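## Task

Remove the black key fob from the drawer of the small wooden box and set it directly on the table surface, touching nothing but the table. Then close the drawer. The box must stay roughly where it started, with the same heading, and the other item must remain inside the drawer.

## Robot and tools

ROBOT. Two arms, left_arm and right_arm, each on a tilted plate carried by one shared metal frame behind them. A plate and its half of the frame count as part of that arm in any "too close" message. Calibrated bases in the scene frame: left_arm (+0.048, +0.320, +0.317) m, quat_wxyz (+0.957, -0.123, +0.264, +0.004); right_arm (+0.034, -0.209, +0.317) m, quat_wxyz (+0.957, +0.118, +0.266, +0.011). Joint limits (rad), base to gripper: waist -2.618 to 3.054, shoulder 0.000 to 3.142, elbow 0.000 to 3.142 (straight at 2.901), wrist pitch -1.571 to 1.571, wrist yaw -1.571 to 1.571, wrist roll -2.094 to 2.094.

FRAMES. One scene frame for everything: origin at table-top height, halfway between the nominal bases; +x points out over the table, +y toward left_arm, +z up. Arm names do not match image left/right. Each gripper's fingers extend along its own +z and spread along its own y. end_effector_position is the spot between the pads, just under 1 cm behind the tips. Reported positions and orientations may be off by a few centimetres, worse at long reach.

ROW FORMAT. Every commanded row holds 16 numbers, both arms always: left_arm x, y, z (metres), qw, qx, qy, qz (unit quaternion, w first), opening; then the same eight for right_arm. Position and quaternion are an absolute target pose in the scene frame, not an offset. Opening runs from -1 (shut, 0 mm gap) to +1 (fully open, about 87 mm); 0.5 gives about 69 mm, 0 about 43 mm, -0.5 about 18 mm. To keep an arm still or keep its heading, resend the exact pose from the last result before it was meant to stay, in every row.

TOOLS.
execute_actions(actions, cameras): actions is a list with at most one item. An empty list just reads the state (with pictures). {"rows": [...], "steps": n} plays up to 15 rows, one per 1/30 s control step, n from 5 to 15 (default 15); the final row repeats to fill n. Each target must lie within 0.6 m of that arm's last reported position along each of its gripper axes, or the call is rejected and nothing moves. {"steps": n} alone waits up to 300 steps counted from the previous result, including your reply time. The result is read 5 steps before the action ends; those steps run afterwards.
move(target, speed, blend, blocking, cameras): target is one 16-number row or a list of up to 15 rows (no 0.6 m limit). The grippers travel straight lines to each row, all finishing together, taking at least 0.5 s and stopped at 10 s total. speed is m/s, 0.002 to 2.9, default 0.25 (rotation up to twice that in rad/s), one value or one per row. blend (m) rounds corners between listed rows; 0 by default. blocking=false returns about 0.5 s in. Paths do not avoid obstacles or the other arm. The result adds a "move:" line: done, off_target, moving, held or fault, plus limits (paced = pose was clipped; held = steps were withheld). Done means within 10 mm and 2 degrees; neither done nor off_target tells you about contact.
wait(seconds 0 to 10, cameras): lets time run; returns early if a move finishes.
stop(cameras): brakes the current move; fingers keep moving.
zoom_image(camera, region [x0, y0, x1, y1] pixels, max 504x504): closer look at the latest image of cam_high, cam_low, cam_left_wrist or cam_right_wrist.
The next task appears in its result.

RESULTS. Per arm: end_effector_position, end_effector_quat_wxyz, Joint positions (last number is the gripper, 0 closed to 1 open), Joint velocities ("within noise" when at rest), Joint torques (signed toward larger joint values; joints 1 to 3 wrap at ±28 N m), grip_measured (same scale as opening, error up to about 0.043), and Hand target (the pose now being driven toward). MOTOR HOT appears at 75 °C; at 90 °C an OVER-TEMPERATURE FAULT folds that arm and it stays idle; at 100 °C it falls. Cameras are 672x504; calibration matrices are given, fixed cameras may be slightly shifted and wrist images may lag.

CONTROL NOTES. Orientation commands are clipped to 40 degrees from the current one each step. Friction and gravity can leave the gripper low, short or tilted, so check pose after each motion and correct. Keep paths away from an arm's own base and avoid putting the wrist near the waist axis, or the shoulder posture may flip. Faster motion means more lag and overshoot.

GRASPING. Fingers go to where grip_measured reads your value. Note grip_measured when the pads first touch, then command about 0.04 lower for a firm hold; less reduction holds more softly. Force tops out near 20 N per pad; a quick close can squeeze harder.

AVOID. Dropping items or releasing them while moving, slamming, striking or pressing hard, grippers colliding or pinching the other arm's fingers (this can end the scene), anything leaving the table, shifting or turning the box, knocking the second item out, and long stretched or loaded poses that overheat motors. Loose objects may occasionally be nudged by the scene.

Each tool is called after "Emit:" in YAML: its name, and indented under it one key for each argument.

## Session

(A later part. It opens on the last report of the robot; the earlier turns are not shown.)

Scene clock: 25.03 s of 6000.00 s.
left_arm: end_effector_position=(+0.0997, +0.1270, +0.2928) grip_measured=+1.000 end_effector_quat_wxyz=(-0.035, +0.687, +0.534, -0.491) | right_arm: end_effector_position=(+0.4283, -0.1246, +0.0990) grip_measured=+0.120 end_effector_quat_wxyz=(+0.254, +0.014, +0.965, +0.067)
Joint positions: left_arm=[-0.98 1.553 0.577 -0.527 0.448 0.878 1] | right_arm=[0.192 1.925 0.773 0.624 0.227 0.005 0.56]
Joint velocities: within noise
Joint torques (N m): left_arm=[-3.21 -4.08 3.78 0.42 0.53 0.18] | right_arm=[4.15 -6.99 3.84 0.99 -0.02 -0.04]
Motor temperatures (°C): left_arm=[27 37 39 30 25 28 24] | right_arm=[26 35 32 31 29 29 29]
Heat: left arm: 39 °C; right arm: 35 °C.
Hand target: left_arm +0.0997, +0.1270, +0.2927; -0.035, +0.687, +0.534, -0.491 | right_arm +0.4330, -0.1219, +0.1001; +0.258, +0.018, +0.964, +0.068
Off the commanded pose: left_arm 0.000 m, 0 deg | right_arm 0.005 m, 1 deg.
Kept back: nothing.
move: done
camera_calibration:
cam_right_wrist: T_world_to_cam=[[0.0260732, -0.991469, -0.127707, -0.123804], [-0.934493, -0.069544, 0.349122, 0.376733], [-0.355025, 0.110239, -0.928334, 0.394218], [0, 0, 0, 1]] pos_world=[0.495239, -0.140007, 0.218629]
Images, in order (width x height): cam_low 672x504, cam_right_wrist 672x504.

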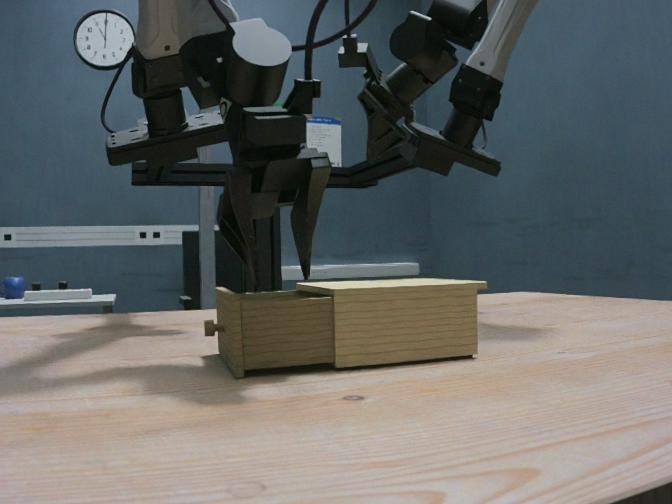

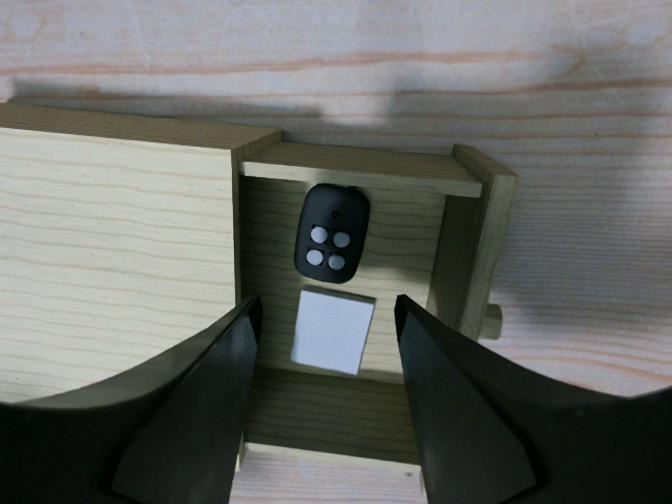

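Emit:
move:
  target:
    - [0.0997,0.127,0.2928,-0.035,0.687,0.534,-0.491,1,0.437,-0.116,0.05,0.258,0.018,0.964,0.0674,0.06]
  speed: 0.12
  cameras: ["cam_right_wrist","cam_low"]

Scene clock: 26.30 s of 6000.00 s.
left_arm: end_effector_position=(+0.0997, +0.1270, +0.2928) grip_measured=+1.000 end_effector_quat_wxyz=(-0.035, +0.687, +0.534, -0.491) | right_arm: end_effector_position=(+0.4293, -0.1179, +0.0523) grip_measured=+0.060 end_effector_quat_wxyz=(+0.246, +0.016, +0.967, +0.060)
Joint positions: left_arm=[-0.98 1.553 0.577 -0.527 0.448 0.878 1] | right_arm=[0.173 2.123 0.876 0.703 0.225 0.001 0.53]
Joint velocities: within noise
Joint torques (N m): left_arm=[-3.21 -4.05 3.78 0.43 0.54 0.17] | right_arm=[3.3 -6.39 3.28 1.32 -0.26 -0.18]
Motor temperatures (°C): left_arm=[27 37 39 30 25 28 24] | right_arm=[26 35 31 31 29 29 29]
Heat: left arm: 39 °C; right arm: 35 °C.
Hand target: left_arm +0.0997, +0.1270, +0.2927; -0.035, +0.687, +0.534, -0.491 | right_arm +0.4369, -0.1161, +0.0503; +0.258, +0.018, +0.964, +0.067
Off the commanded pose: left_arm 0.000 m, 0 deg | right_arm 0.008 m, 2 deg.
Kept back: nothing.
move: done
camera_calibration:
cam_right_wrist: T_world_to_cam=[[0.0178028, -0.99307, -0.116167, -0.120446], [-0.928066, -0.0596394, 0.367609, 0.391872], [-0.37199, 0.101266, -0.922696, 0.35636], [0, 0, 0, 1]] pos_world=[0.49839, -0.132327, 0.170764]
Images, in order (width x height): cam_low 672x504, cam_right_wrist 672x504.

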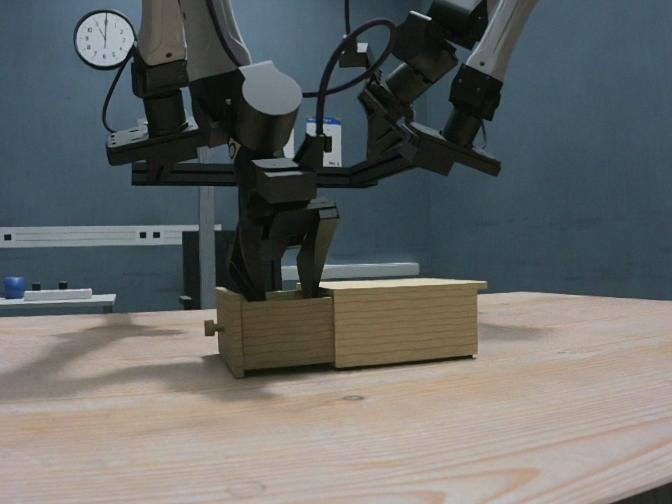

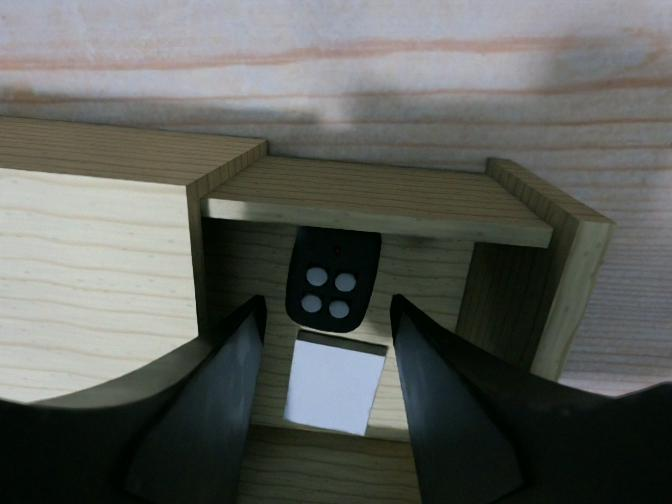

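Emit:
move:
  target:
    - [0.0997,0.127,0.2928,-0.035,0.687,0.534,-0.491,1,0.443,-0.116,0.026,0.258,0.018,0.964,0.0674,0.06]
  speed: 0.1
  cameras: ["cam_right_wrist","cam_low"]

Scene clock: 27.23 s of 6000.00 s.
left_arm: end_effector_position=(+0.0997, +0.1270, +0.2928) grip_measured=+1.000 end_effector_quat_wxyz=(-0.035, +0.687, +0.534, -0.491) | right_arm: end_effector_position=(+0.4359, -0.1240, +0.0382) grip_measured=+0.057 end_effector_quat_wxyz=(+0.248, +0.018, +0.967, +0.051)
Joint positions: left_arm=[-0.98 1.553 0.577 -0.527 0.448 0.878 1] | right_arm=[0.152 2.177 0.922 0.719 0.227 -0.013 0.528]
Joint velocities: within noise
Joint torques (N m): left_arm=[-3.22 -4.12 3.75 0.43 0.54 0.17] | right_arm=[3.21 -3.66 5.61 1.38 -0.49 -0.15]
Motor temperatures (°C): left_arm=[27 37 39 30 25 28 24] | right_arm=[26 35 31 31 29 29 29]
Heat: left arm: 39 °C; right arm: 35 °C.
Hand target: left_arm +0.0997, +0.1270, +0.2927; -0.035, +0.687, +0.534, -0.491 | right_arm +0.4421, -0.1164, +0.0272; +0.258, +0.018, +0.964, +0.067
Off the commanded pose: left_arm 0.000 m, 0 deg | right_arm 0.016 m, 2 deg.
Kept back: nothing.
move: off_target (right_arm)
camera_calibration:
cam_right_wrist: T_world_to_cam=[[0.00984976, -0.995122, -0.0981559, -0.125727], [-0.930236, -0.0451288, 0.364177, 0.405705], [-0.36683, 0.0877211, -0.926143, 0.342612], [0, 0, 0, 1]] pos_world=[0.50432, -0.136859, 0.157218]
Images, in order (width x height): cam_low 672x504, cam_right_wrist 672x504.

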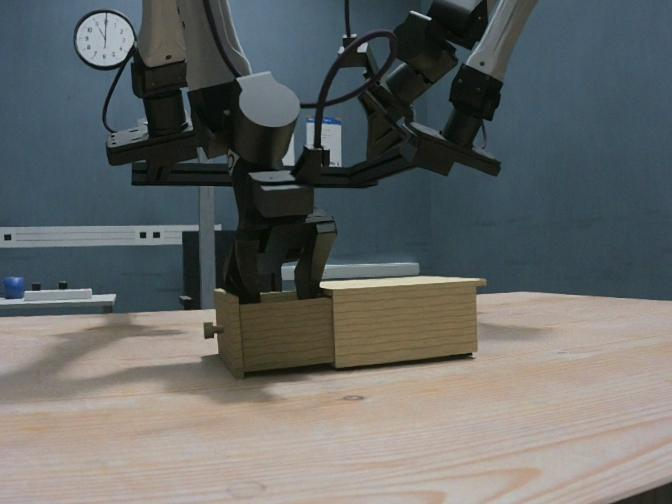

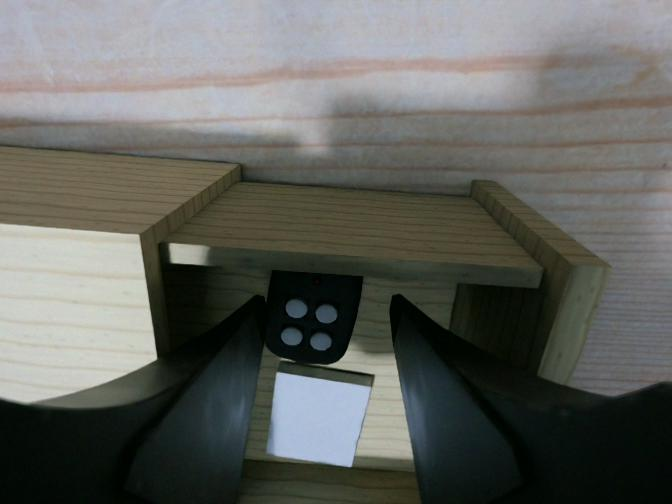

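Emit:
move:
  target:
    - [0.0997,0.127,0.2928,-0.035,0.687,0.534,-0.491,1,0.441,-0.110,0.055,0.258,0.018,0.964,0.0674,0.15]
    - [0.0997,0.127,0.2928,-0.035,0.687,0.534,-0.491,1,0.443,-0.109,0.023,0.258,0.018,0.964,0.0674,0.15]
  speed: 0.1
  cameras: ["cam_right_wrist","cam_low"]

Scene clock: 28.37 s of 6000.00 s.
left_arm: end_effector_position=(+0.0997, +0.1270, +0.2928) grip_measured=+1.000 end_effector_quat_wxyz=(-0.035, +0.687, +0.534, -0.491) | right_arm: end_effector_position=(+0.4361, -0.1268, +0.0374) grip_measured=+0.146 end_effector_quat_wxyz=(+0.248, +0.019, +0.968, +0.038)
Joint positions: left_arm=[-0.98 1.553 0.577 -0.527 0.448 0.878 1] | right_arm=[0.157 2.18 0.925 0.719 0.256 -0.015 0.573]
Joint velocities: within noise
Joint torques (N m): left_arm=[-3.21 -4.07 3.81 0.42 0.54 0.18] | right_arm=[4.29 -2.61 6.26 1.42 -0.61 -0.03]
Motor temperatures (°C): left_arm=[27 37 39 30 25 28 24] | right_arm=[26 35 32 32 29 29 29]
Heat: left arm: 39 °C; right arm: 35 °C.
Hand target: left_arm +0.0997, +0.1270, +0.2927; -0.035, +0.687, +0.534, -0.491 | right_arm +0.4412, -0.1097, +0.0251; +0.257, +0.018, +0.964, +0.067
Off the commanded pose: left_arm 0.000 m, 0 deg | right_arm 0.024 m, 4 deg.
Kept back: nothing.
move: off_target (right_arm)
camera_calibration:
cam_right_wrist: T_world_to_cam=[[0.00177162, -0.997218, -0.0745222, -0.126146], [-0.930209, -0.0289951, 0.365883, 0.408011], [-0.367026, 0.0686731, -0.927672, 0.339953], [0, 0, 0, 1]] pos_world=[0.504531, -0.137311, 0.15668]
Images, in order (width x height): cam_low 672x504, cam_right_wrist 672x504.

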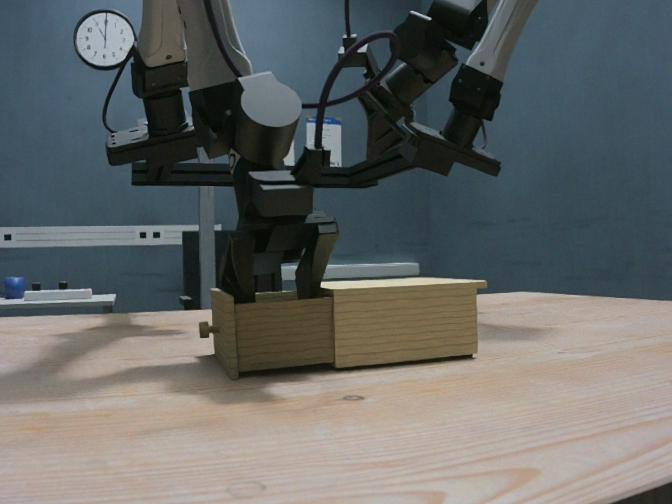

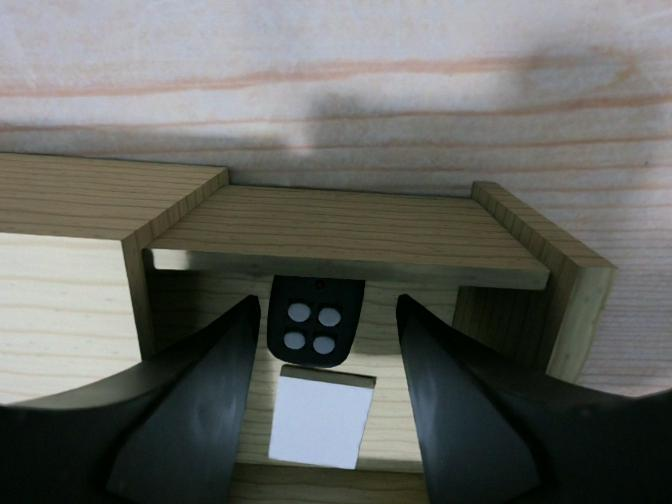

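Emit:
move:
  target:
    - [0.0997,0.127,0.2928,-0.035,0.687,0.534,-0.491,1,0.443,-0.122,0.024,0.258,0.018,0.964,0.0674,0.03]
  speed: 0.1
  cameras: ["cam_right_wrist","cam_low"]

Scene clock: 29.50 s of 6000.00 s.
left_arm: end_effector_position=(+0.0997, +0.1270, +0.2928) grip_measured=+1.000 end_effector_quat_wxyz=(-0.035, +0.687, +0.534, -0.491) | right_arm: end_effector_position=(+0.4403, -0.1267, +0.0301) grip_measured=+0.029 end_effector_quat_wxyz=(+0.252, +0.019, +0.966, +0.052)
Joint positions: left_arm=[-0.98 1.553 0.577 -0.527 0.448 0.878 1] | right_arm=[0.137 2.208 0.948 0.734 0.211 -0.02 0.514]
Joint velocities: within noise
Joint torques (N m): left_arm=[-3.12 -4.1 3.73 0.42 0.54 0.18] | right_arm=[3 -5.7 3.3 1.28 -0.41 -0.16]
Motor temperatures (°C): left_arm=[27 37 39 30 25 28 24] | right_arm=[26 35 32 32 29 29 29]
Heat: left arm: 39 °C; right arm: 35 °C.
Hand target: left_arm +0.0997, +0.1270, +0.2927; -0.035, +0.687, +0.534, -0.491 | right_arm +0.4427, -0.1222, +0.0243; +0.258, +0.018, +0.964, +0.067
Off the commanded pose: left_arm 0.000 m, 0 deg | right_arm 0.008 m, 2 deg.
Kept back: nothing.
move: done
camera_calibration:
cam_right_wrist: T_world_to_cam=[[0.00900718, -0.994834, -0.101115, -0.128767], [-0.933006, -0.0447398, 0.357068, 0.414047], [-0.359747, 0.0911246, -0.928589, 0.33434], [0, 0, 0, 1]] pos_world=[0.507747, -0.140044, 0.149602]
Images, in order (width x height): cam_low 672x504, cam_right_wrist 672x504.

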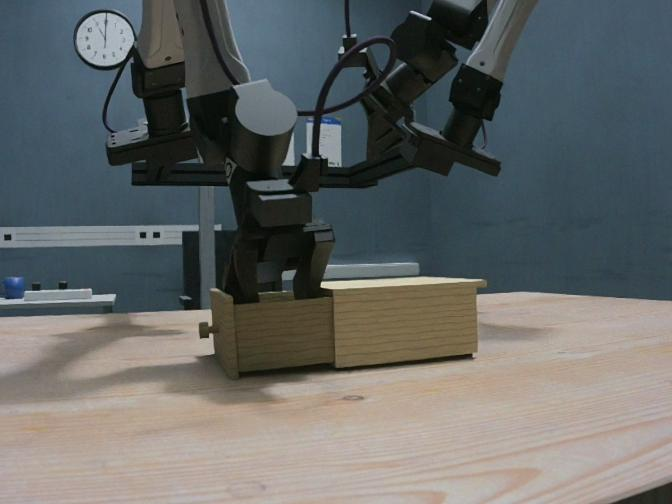

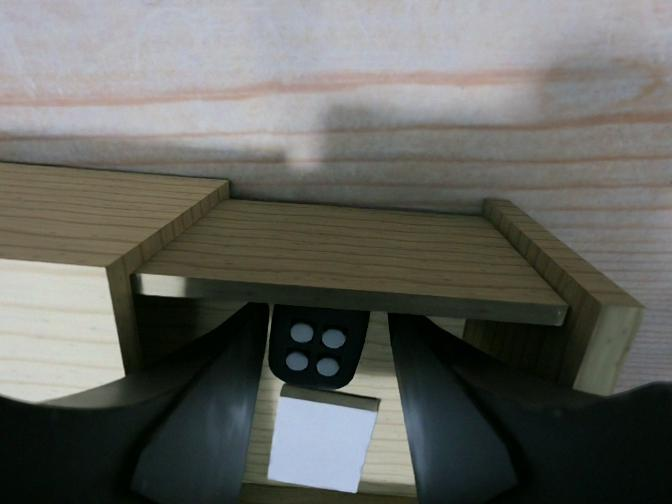

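Emit:
move:
  target:
    - [0.0997,0.127,0.2928,-0.035,0.687,0.534,-0.491,1,0.443,-0.122,0.022,0.258,0.018,0.964,0.0674,-0.3]
  speed: 0.1
  cameras: ["cam_right_wrist"]

Scene clock: 30.43 s of 6000.00 s.
left_arm: end_effector_position=(+0.0997, +0.1270, +0.2928) grip_measured=+1.000 end_effector_quat_wxyz=(-0.035, +0.687, +0.534, -0.491) | right_arm: end_effector_position=(+0.4417, -0.1250, +0.0297) grip_measured=-0.176 end_effector_quat_wxyz=(+0.255, +0.018, +0.965, +0.056)
Joint positions: left_arm=[-0.98 1.553 0.577 -0.527 0.448 0.878 1] | right_arm=[0.137 2.212 0.95 0.743 0.203 -0.02 0.412]
Joint velocities: within noise
Joint torques (N m): left_arm=[-3.21 -4.07 3.79 0.42 0.53 0.18] | right_arm=[3.02 -5.59 3.52 1.22 -0.37 -0.18]
Motor temperatures (°C): left_arm=[27 37 39 30 25 28 24] | right_arm=[26 35 32 32 29 29 29]
Heat: left arm: 39 °C; right arm: 35 °C.
Hand target: left_arm +0.0997, +0.1270, +0.2927; -0.035, +0.687, +0.534, -0.491 | right_arm +0.4427, -0.1221, +0.0224; +0.258, +0.018, +0.964, +0.067
Off the commanded pose: left_arm 0.000 m, 0 deg | right_arm 0.008 m, 1 deg.
Kept back: nothing.
move: done
camera_calibration:
cam_right_wrist: T_world_to_cam=[[0.0118168, -0.993986, -0.10887, -0.128009], [-0.935455, -0.0494528, 0.349969, 0.41632], [-0.353248, 0.0977079, -0.930413, 0.332357], [0, 0, 0, 1]] pos_world=[0.508366, -0.139125, 0.149594]
Images, in order (width x height): cam_right_wrist 672x504.

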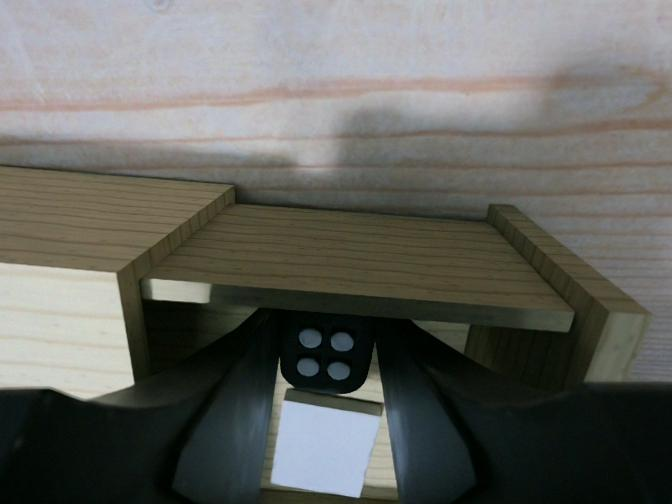

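Emit:
move:
  target:
    - [0.0997,0.127,0.2928,-0.035,0.687,0.534,-0.491,1,0.440,-0.128,0.08,0.258,0.018,0.964,0.0674,-0.3]
    - [0.0997,0.127,0.2928,-0.035,0.687,0.534,-0.491,1,0.43,-0.15,0.15,0.258,0.018,0.964,0.0674,-0.3]
  speed: [0.1,0.2]
  cameras: ["cam_right_wrist","cam_low"]

Scene clock: 32.37 s of 6000.00 s.
left_arm: end_effector_position=(+0.0997, +0.1270, +0.2928) grip_measured=+1.000 end_effector_quat_wxyz=(-0.035, +0.687, +0.534, -0.491) | right_arm: end_effector_position=(+0.4246, -0.1523, +0.1398) grip_measured=-0.176 end_effector_quat_wxyz=(+0.246, +0.014, +0.967, +0.064)
Joint positions: left_arm=[-0.98 1.553 0.577 -0.527 0.448 0.878 1] | right_arm=[0.154 1.707 0.715 0.45 0.201 -0.011 0.412]
Joint velocities: within noise
Joint torques (N m): left_arm=[-3.25 -4.08 3.75 0.42 0.53 0.17] | right_arm=[4.14 -9.28 3.02 1.01 -0.03 -0.04]
Motor temperatures (°C): left_arm=[27 37 39 30 25 28 24] | right_arm=[26 35 31 32 28 29 29]
Heat: left arm: 39 °C; right arm: 35 °C.
Hand target: left_arm +0.0997, +0.1270, +0.2927; -0.035, +0.687, +0.534, -0.491 | right_arm +0.4301, -0.1499, +0.1498; +0.258, +0.018, +0.964, +0.068
Off the commanded pose: left_arm 0.000 m, 0 deg | right_arm 0.012 m, 2 deg.
Kept back: nothing.
move: off_target (right_arm)
camera_calibration:
cam_right_wrist: T_world_to_cam=[[0.0234186, -0.992178, -0.122615, -0.145707], [-0.928186, -0.0671404, 0.366009, 0.352387], [-0.371379, 0.105238, -0.922498, 0.43915], [0, 0, 0, 1]] pos_world=[0.493584, -0.167123, 0.258272]
Images, in order (width x height): cam_low 672x504, cam_right_wrist 672x504.

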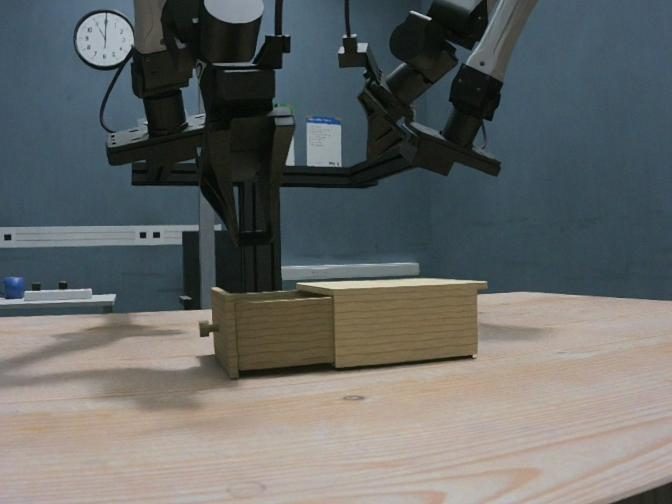

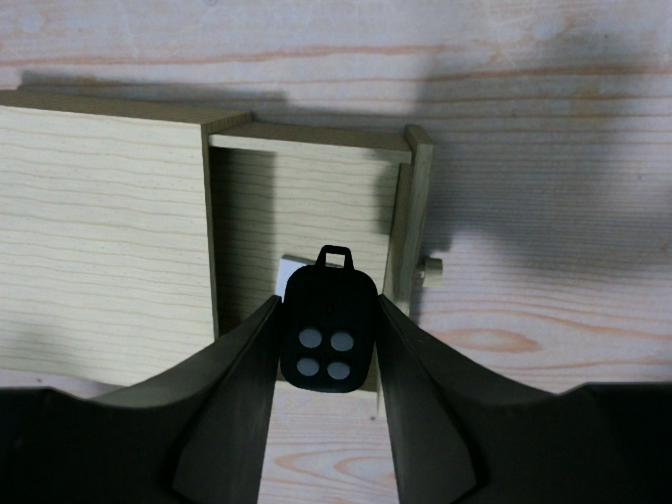

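Emit:
move:
  target:
    - [0.0997,0.127,0.2928,-0.035,0.687,0.534,-0.491,1,0.42,-0.32,0.12,0.259,0,0.966,0,-0.3]
    - [0.0997,0.127,0.2928,-0.035,0.687,0.534,-0.491,1,0.42,-0.34,0.035,0.259,0,0.966,0,-0.3]
  speed: [0.4,0.2]
  blend: [0.03,0]
  cameras: []

Emit:
move:
  target: [0.0997,0.127,0.2928,-0.035,0.687,0.534,-0.491,1,0.42,-0.34,0.006,0.259,0,0.966,0,-0.3]
  speed: 0.06
  cameras: ["cam_right_wrist","cam_low","cam_high"]

Scene clock: 34.30 s of 6000.00 s.
left_arm: end_effector_position=(+0.0997, +0.1270, +0.2928) grip_measured=+1.000 end_effector_quat_wxyz=(-0.035, +0.687, +0.534, -0.491) | right_arm: end_effector_position=(+0.4158, -0.3383, +0.0377) grip_measured=-0.176 end_effector_quat_wxyz=(+0.249, +0.005, +0.968, -0.002)
Joint positions: left_arm=[-0.98 1.553 0.577 -0.527 0.448 0.878 1] | right_arm=[-0.389 2.039 0.873 0.659 -0.151 -0.333 0.412]
Joint velocities: within noise
Joint torques (N m): left_arm=[-3.21 -4.1 3.74 0.42 0.53 0.17] | right_arm=[-0.05 -6.8 2.82 1.2 -0.27 -0.26]
Motor temperatures (°C): left_arm=[27 37 39 30 25 28 24] | right_arm=[26 36 31 32 28 29 29]
Heat: left arm: 39 °C; right arm: 36 °C.
Hand target: left_arm +0.0997, +0.1270, +0.2927; -0.035, +0.687, +0.534, -0.491 | right_arm +0.4200, -0.3400, +0.0352; +0.259, +0.000, +0.966, +0.000
Off the commanded pose: left_arm 0.000 m, 0 deg | right_arm 0.005 m, 1 deg.
Kept back: nothing.
move: done
No camera images: "cameras" was empty.

Scene clock: 35.03 s of 6000.00 s.
left_arm: end_effector_position=(+0.0997, +0.1270, +0.2928) grip_measured=+1.000 end_effector_quat_wxyz=(-0.035, +0.687, +0.534, -0.491) | right_arm: end_effector_position=(+0.4151, -0.3375, +0.0156) grip_measured=-0.180 end_effector_quat_wxyz=(+0.249, +0.004, +0.969, +0.001)
Joint positions: left_arm=[-0.98 1.553 0.577 -0.527 0.448 0.878 1] | right_arm=[-0.392 2.131 0.921 0.701 -0.157 -0.333 0.41]
Joint velocities: within noise
Joint torques (N m): left_arm=[-3.22 -4.12 3.79 0.41 0.54 0.19] | right_arm=[0.02 -4.74 4.27 1.34 -0.24 -0.26]
Motor temperatures (°C): left_arm=[27 37 39 30 25 28 24] | right_arm=[26 36 31 32 28 29 29]
Heat: left arm: 39 °C; right arm: 36 °C.
Hand target: left_arm +0.0997, +0.1270, +0.2927; -0.035, +0.687, +0.534, -0.491 | right_arm +0.4195, -0.3400, +0.0066; +0.259, +0.000, +0.966, +0.000
Off the commanded pose: left_arm 0.000 m, 0 deg | right_arm 0.011 m, 1 deg.
Kept back: nothing.
move: off_target (right_arm)
camera_calibration:
cam_right_wrist: T_world_to_cam=[[0.0106439, -0.999931, 0.00499753, -0.343798], [-0.930188, -0.00806729, 0.366996, 0.397361], [-0.36693, -0.0085549, -0.930209, 0.300435], [0, 0, 0, 1]] pos_world=[0.483518, -0.337998, 0.135356]
Images, in order (width x height): cam_high 672x504, cam_low 672x504, cam_right_wrist 672x504.

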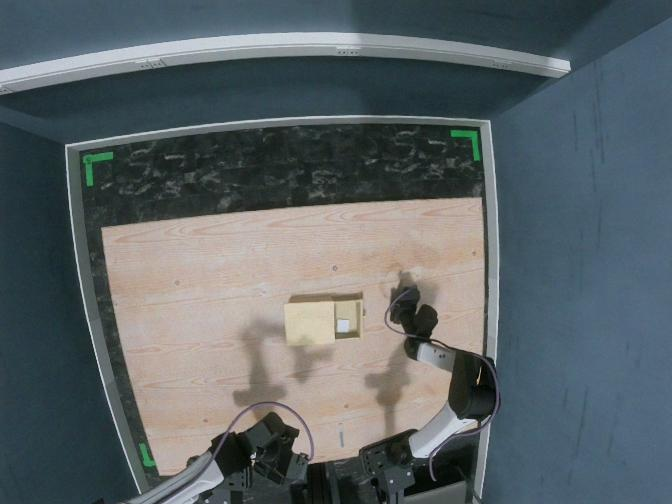

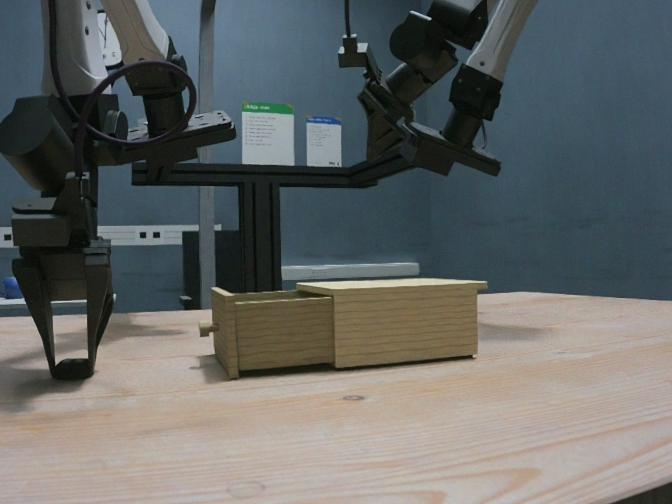

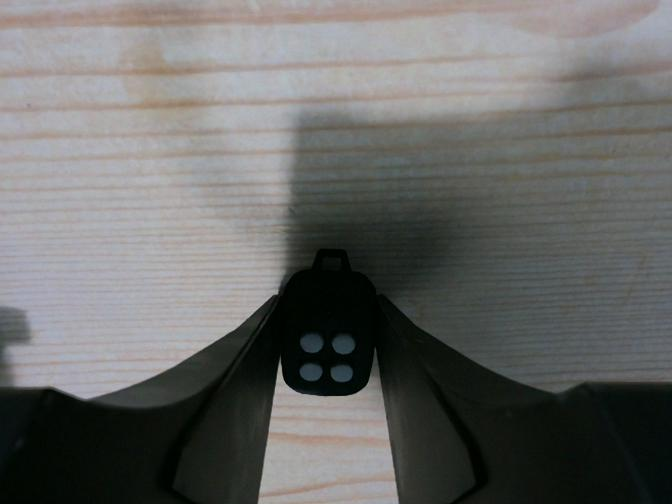

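Emit:
move:
  target:
    - [0.0997,0.127,0.2928,-0.035,0.687,0.534,-0.491,1,0.415,-0.3375,0.0156,0.2588,0,0.966,0,0.3]
    - [0.0997,0.127,0.2928,-0.035,0.687,0.534,-0.491,1,0.4,-0.337,0.1,0.259,0,0.966,0,0.3]
    - [0.0997,0.127,0.2928,-0.035,0.687,0.534,-0.491,1,0.4,-0.245,0.10,0.1,0,0.995,0,-1]
    - [0.0997,0.127,0.2928,-0.035,0.687,0.534,-0.491,1,0.403,-0.24,0.036,0.1,0,0.995,0,-1]
  speed: [0.2,0.2,0.4,0.25]

Scene clock: 39.33 s of 6000.00 s.
left_arm: end_effector_position=(+0.0997, +0.1270, +0.2928) grip_measured=+1.000 end_effector_quat_wxyz=(-0.035, +0.687, +0.534, -0.491) | right_arm: end_effector_position=(+0.3980, -0.2366, +0.0408) grip_measured=-0.973 end_effector_quat_wxyz=(+0.092, -0.003, +0.996, +0.002)
Joint positions: left_arm=[-0.98 1.553 0.577 -0.527 0.448 0.878 1] | right_arm=[-0.092 2.036 1.014 0.199 0.155 -0.16 0.013]
Joint velocities: within noise
Joint torques (N m): left_arm=[-3.25 -4.1 3.78 0.43 0.54 0.17] | right_arm=[1.42 -6.86 3.75 0.78 -0.08 -0.19]
Motor temperatures (°C): left_arm=[27 37 39 30 25 28 24] | right_arm=[26 36 31 32 28 29 29]
Heat: left arm: 39 °C; right arm: 36 °C.
Hand target: left_arm +0.0997, +0.1270, +0.2927; -0.035, +0.687, +0.534, -0.491 | right_arm +0.4028, -0.2401, +0.0362; +0.100, +0.000, +0.995, +0.000
Off the commanded pose: left_arm 0.000 m, 0 deg | right_arm 0.008 m, 1 deg.
Kept back: nothing.
move: done
camera_calibration:
cam_right_wrist: T_world_to_cam=[[0.026487, -0.999647, -0.00200923, -0.248755], [-0.768225, -0.0216411, 0.639814, 0.294258], [-0.639632, -0.0154032, -0.768527, 0.418766], [0, 0, 0, 1]] pos_world=[0.500501, -0.235848, 0.133063]

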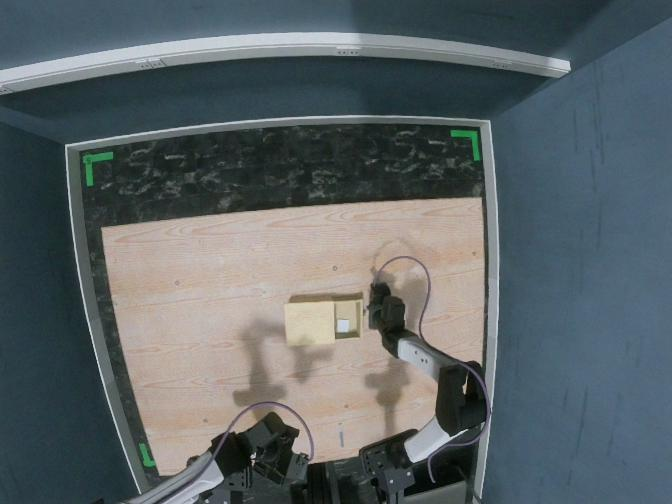

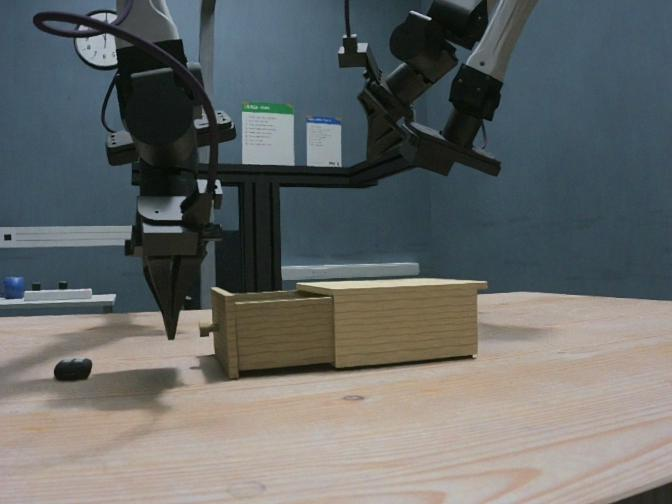

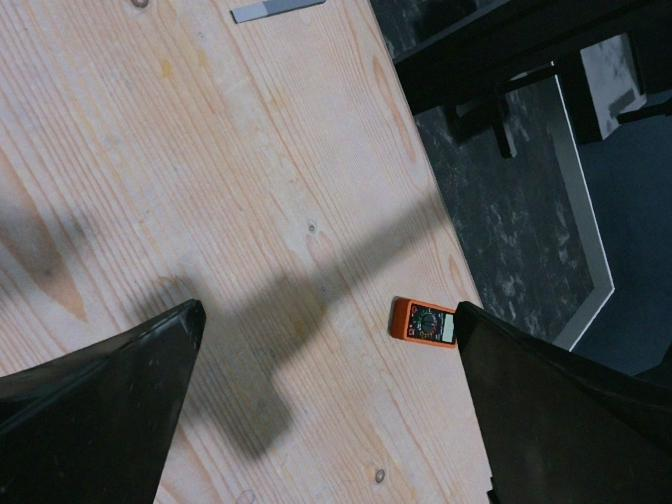

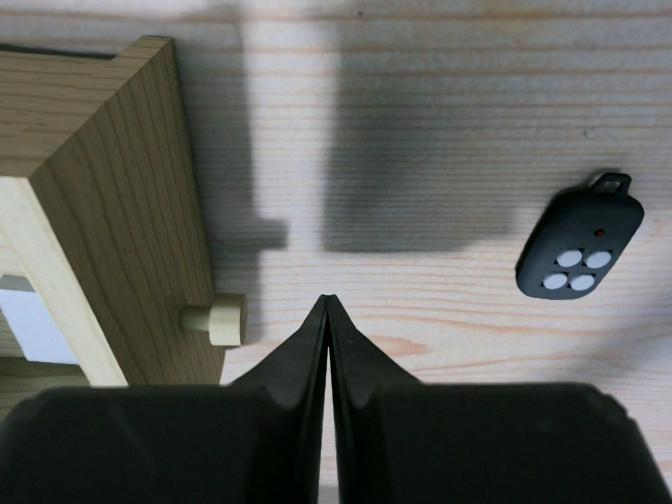

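Emit:
move:
  target: [0.0997,0.127,0.2928,-0.035,0.687,0.534,-0.491,1,0.4,-0.115,0.034,0.1,0,0.995,0,-1]
  speed: 0.12

Scene clock: 41.07 s of 6000.00 s.
left_arm: end_effector_position=(+0.0997, +0.1270, +0.2928) grip_measured=+1.000 end_effector_quat_wxyz=(-0.035, +0.687, +0.534, -0.491) | right_arm: end_effector_position=(+0.3990, -0.1526, +0.0403) grip_measured=-0.974 end_effector_quat_wxyz=(+0.095, -0.001, +0.994, -0.057)
Joint positions: left_arm=[-0.98 1.553 0.577 -0.527 0.448 0.878 1] | right_arm=[0.179 2.145 1.078 0.194 0.455 0.042 0.013]
Joint velocities: within noise
Joint torques (N m): left_arm=[-3.19 -4.05 3.77 0.42 0.52 0.17] | right_arm=[7.94 -5.96 4.1 0.66 -0.8 0.26]
Motor temperatures (°C): left_arm=[27 37 39 30 25 28 24] | right_arm=[26 36 31 32 28 29 29]
Heat: left arm: 39 °C; right arm: 36 °C.
Hand target: left_arm +0.0997, +0.1270, +0.2927; -0.035, +0.687, +0.534, -0.491 | right_arm +0.3986, -0.1162, +0.0369; +0.099, -0.001, +0.995, -0.001
Off the commanded pose: left_arm 0.000 m, 0 deg | right_arm 0.038 m, 7 deg.
Kept back: nothing.
move: off_target (right_arm)
camera_calibration:
cam_right_wrist: T_world_to_cam=[[0.0110503, -0.993155, 0.116277, -0.162442], [-0.772306, 0.0653859, 0.631877, 0.312334], [-0.635155, -0.0967836, -0.766297, 0.405922], [0, 0, 0, 1]] pos_world=[0.500836, -0.142465, 0.132589]

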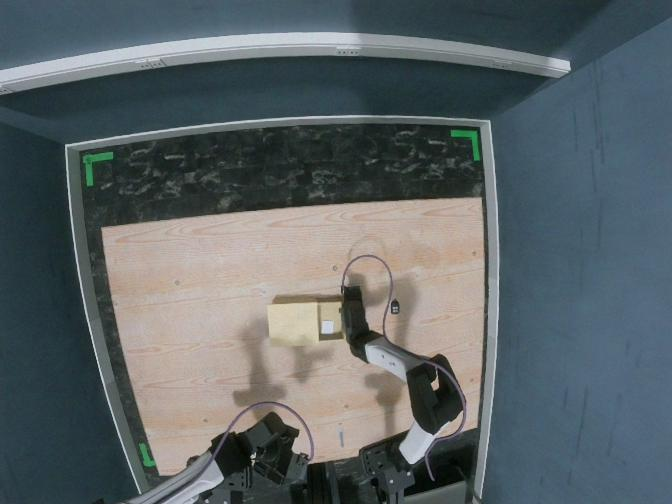

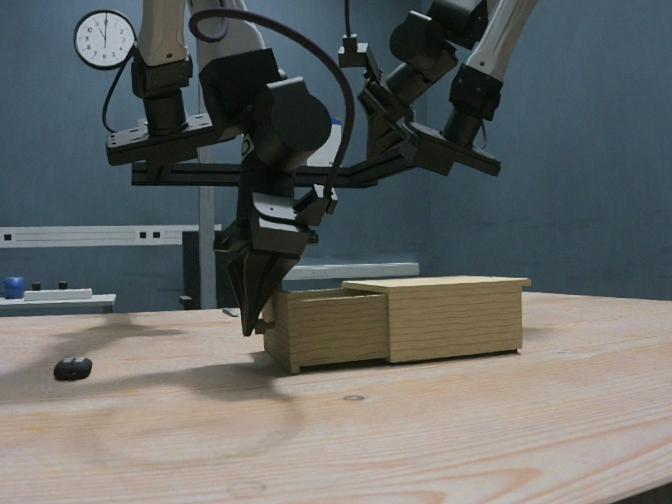

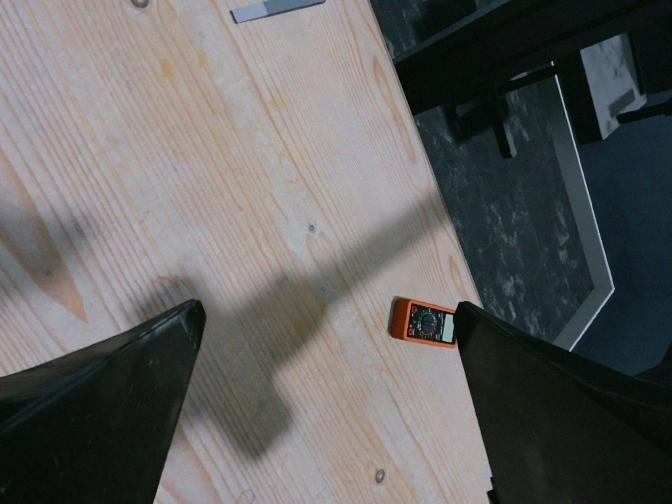

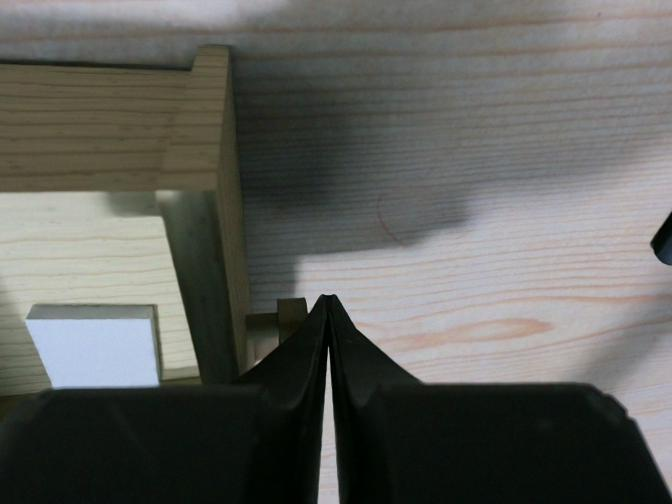

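Emit:
move:
  target:
    - [0.30,0.20,0.22,0,0,1,0,-1,0.399,-0.156,0.036,0.1,0,0.995,0,-1]
    - [0.4,0.20,0.13,0,0,1,0,-1,0.399,-0.156,0.036,0.1,0,0.995,0,-1]
    - [0.4,0.195,0.04,0,0,1,0,-1,0.399,-0.156,0.036,0.1,0,0.995,0,-1]
  speed: [0.6,0.4,0.25]
  blend: [0.03,0.03,0]

Scene clock: 44.80 s of 6000.00 s.
left_arm: end_effector_position=(+0.3950, +0.1956, +0.0439) grip_measured=-0.993 end_effector_quat_wxyz=(-0.005, +0.004, +1.000, +0.006) | right_arm: end_effector_position=(+0.3896, -0.1546, +0.0316) grip_measured=-0.974 end_effector_quat_wxyz=(+0.085, -0.005, +0.996, -0.008)
Joint positions: left_arm=[-0.317 2.269 1.326 -0.186 -0.398 -0.216 0.003] | right_arm=[0.126 2.145 1.049 0.22 0.321 0.006 0.013]
Joint velocities: within noise
Joint torques (N m): left_arm=[-3.92 -9.37 3.69 0.74 0.11 0.22] | right_arm=[2.97 -9.69 1.62 0.68 -0.2 -0.19]
Motor temperatures (°C): left_arm=[27 38 39 30 25 28 24] | right_arm=[26 36 31 32 28 29 29]
Heat: left arm: 39 °C; right arm: 36 °C.
Hand target: left_arm +0.4000, +0.1950, +0.0402; +0.000, +0.000, +1.000, +0.000 | right_arm +0.3990, -0.1561, +0.0361; +0.100, +0.000, +0.995, +0.000
Off the commanded pose: left_arm 0.006 m, 1 deg | right_arm 0.011 m, 2 deg.
Kept back: nothing.
move: off_target (right_arm)
camera_calibration:
cam_left_wrist: T_world_to_cam=[[-0.0102736, -0.999634, -0.0250358, 0.198692], [-0.652437, -0.0122724, 0.757744, 0.251537], [-0.757773, 0.0241191, -0.652072, 0.46411], [0, 0, 0, 1]] pos_world=[0.517843, 0.190512, 0.117007]
cam_right_wrist: T_world_to_cam=[[0.0288209, -0.999412, 0.0185653, -0.168104], [-0.75853, -0.0097708, 0.651565, 0.293068], [-0.651, -0.0328611, -0.758366, 0.408939], [0, 0, 0, 1]] pos_world=[0.493365, -0.151704, 0.122294]

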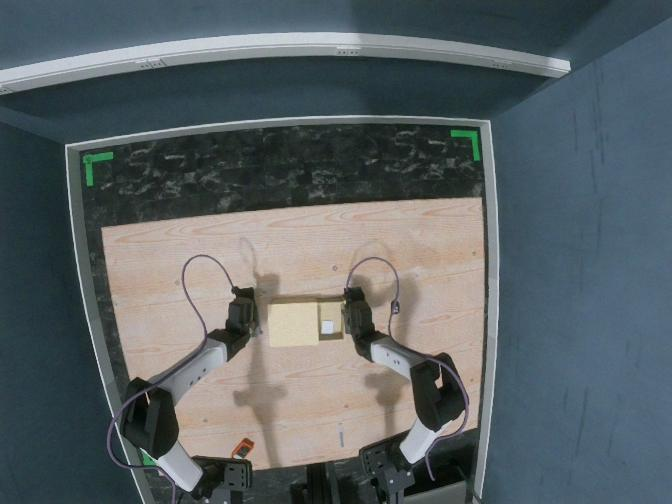

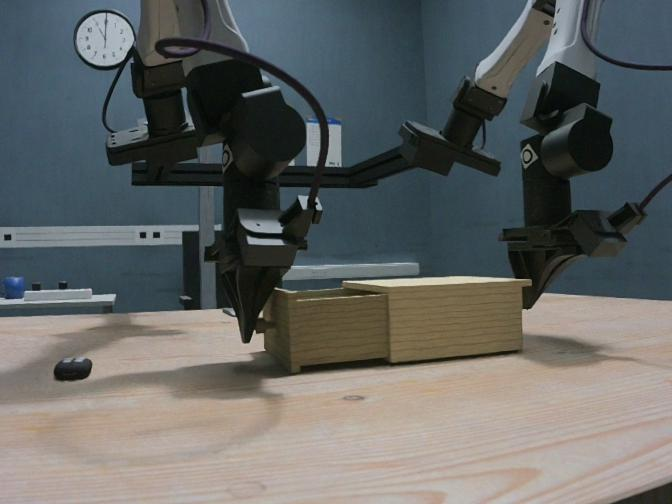

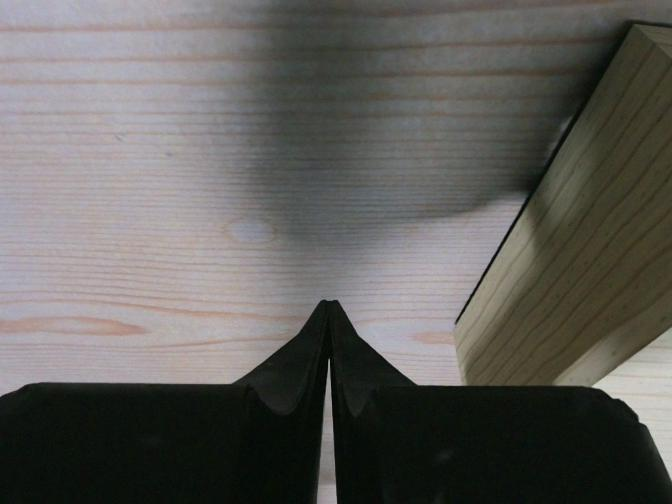

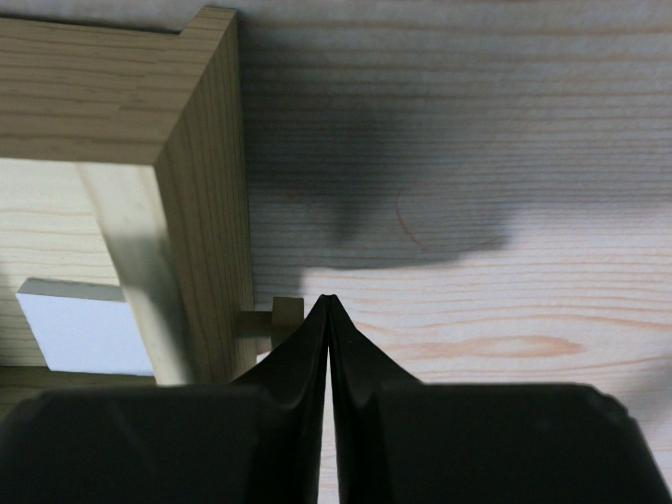

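Emit:
move:
  target:
    - [0.403,0.15,0.038,0,0,1,0,-1,0.408,-0.156,0.038,0.1,0,0.995,0,-1]
    - [0.403,0.104,0.038,0,0,1,0,-1,0.408,-0.145,0.038,0.1,0,0.995,0,-1]
  speed: [0.25,0.1]

Scene clock: 48.27 s of 6000.00 s.
left_arm: end_effector_position=(+0.4076, +0.1493, +0.0440) grip_measured=-0.993 end_effector_quat_wxyz=(-0.005, +0.016, +0.998, +0.059) | right_arm: end_effector_position=(+0.3965, -0.1597, +0.0330) grip_measured=-0.974 end_effector_quat_wxyz=(+0.085, -0.003, +0.996, -0.022)
Joint positions: left_arm=[-0.443 2.419 1.576 -0.375 -0.548 -0.336 0.003] | right_arm=[0.125 2.145 1.075 0.196 0.348 0.005 0.013]
Joint velocities: within noise
Joint torques (N m): left_arm=[-9.91 -7.99 4.89 1.04 0.75 -0.39] | right_arm=[5.7 -9.03 3.79 0.51 -0.26 0.06]
Motor temperatures (°C): left_arm=[27 40 39 30 25 28 24] | right_arm=[26 36 31 32 28 29 29]
Heat: left arm: 40 °C; right arm: 36 °C.
Hand target: left_arm +0.4016, +0.1063, +0.0417; -0.002, +0.001, +1.000, +0.001 | right_arm +0.4078, -0.1451, +0.0385; +0.100, +0.000, +0.995, +0.000
Off the commanded pose: left_arm 0.046 m, 7 deg | right_arm 0.019 m, 3 deg.
Kept back: nothing.
move: off_target (left_arm, right_arm)
camera_calibration:
cam_left_wrist: T_world_to_cam=[[-0.035596, -0.991007, -0.128986, 0.166113], [-0.654862, -0.0743659, 0.752081, 0.269511], [-0.75491, 0.111239, -0.646326, 0.460443], [0, 0, 0, 1]] pos_world=[0.529998, 0.133442, 0.116329]
cam_right_wrist: T_world_to_cam=[[0.0236358, -0.998658, 0.0460839, -0.172162], [-0.759917, 0.0120052, 0.649909, 0.301525], [-0.64959, -0.0503811, -0.758613, 0.410987], [0, 0, 0, 1]] pos_world=[0.500176, -0.154845, 0.12375]

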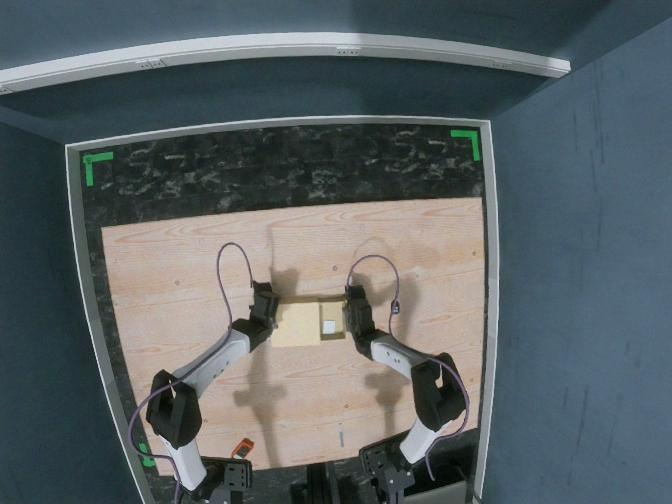

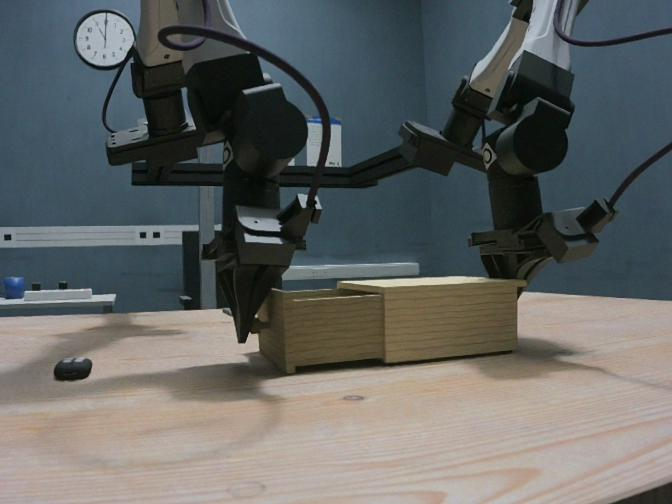

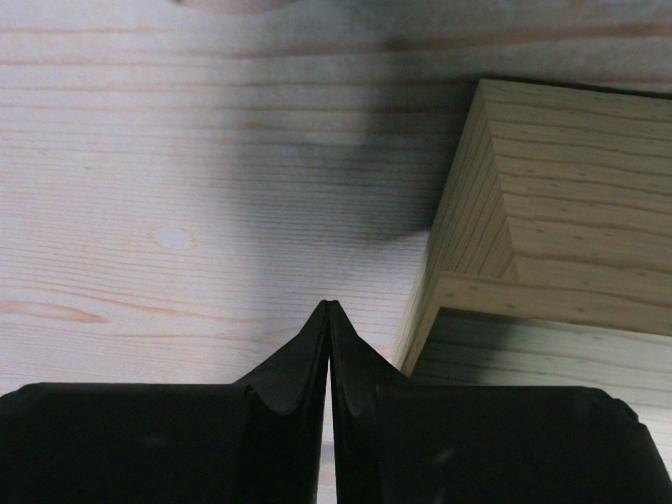

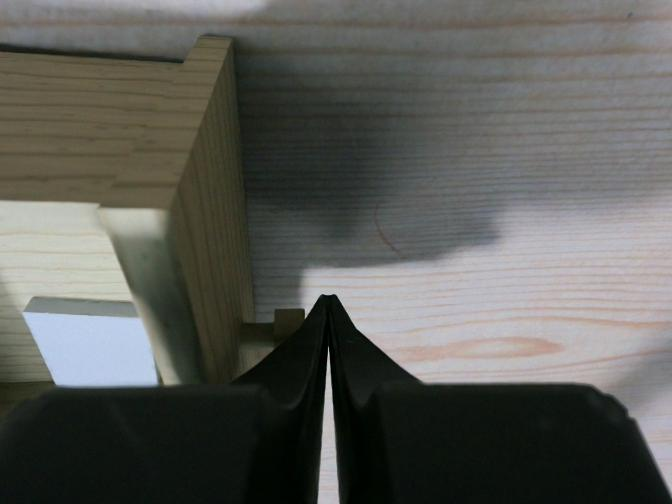

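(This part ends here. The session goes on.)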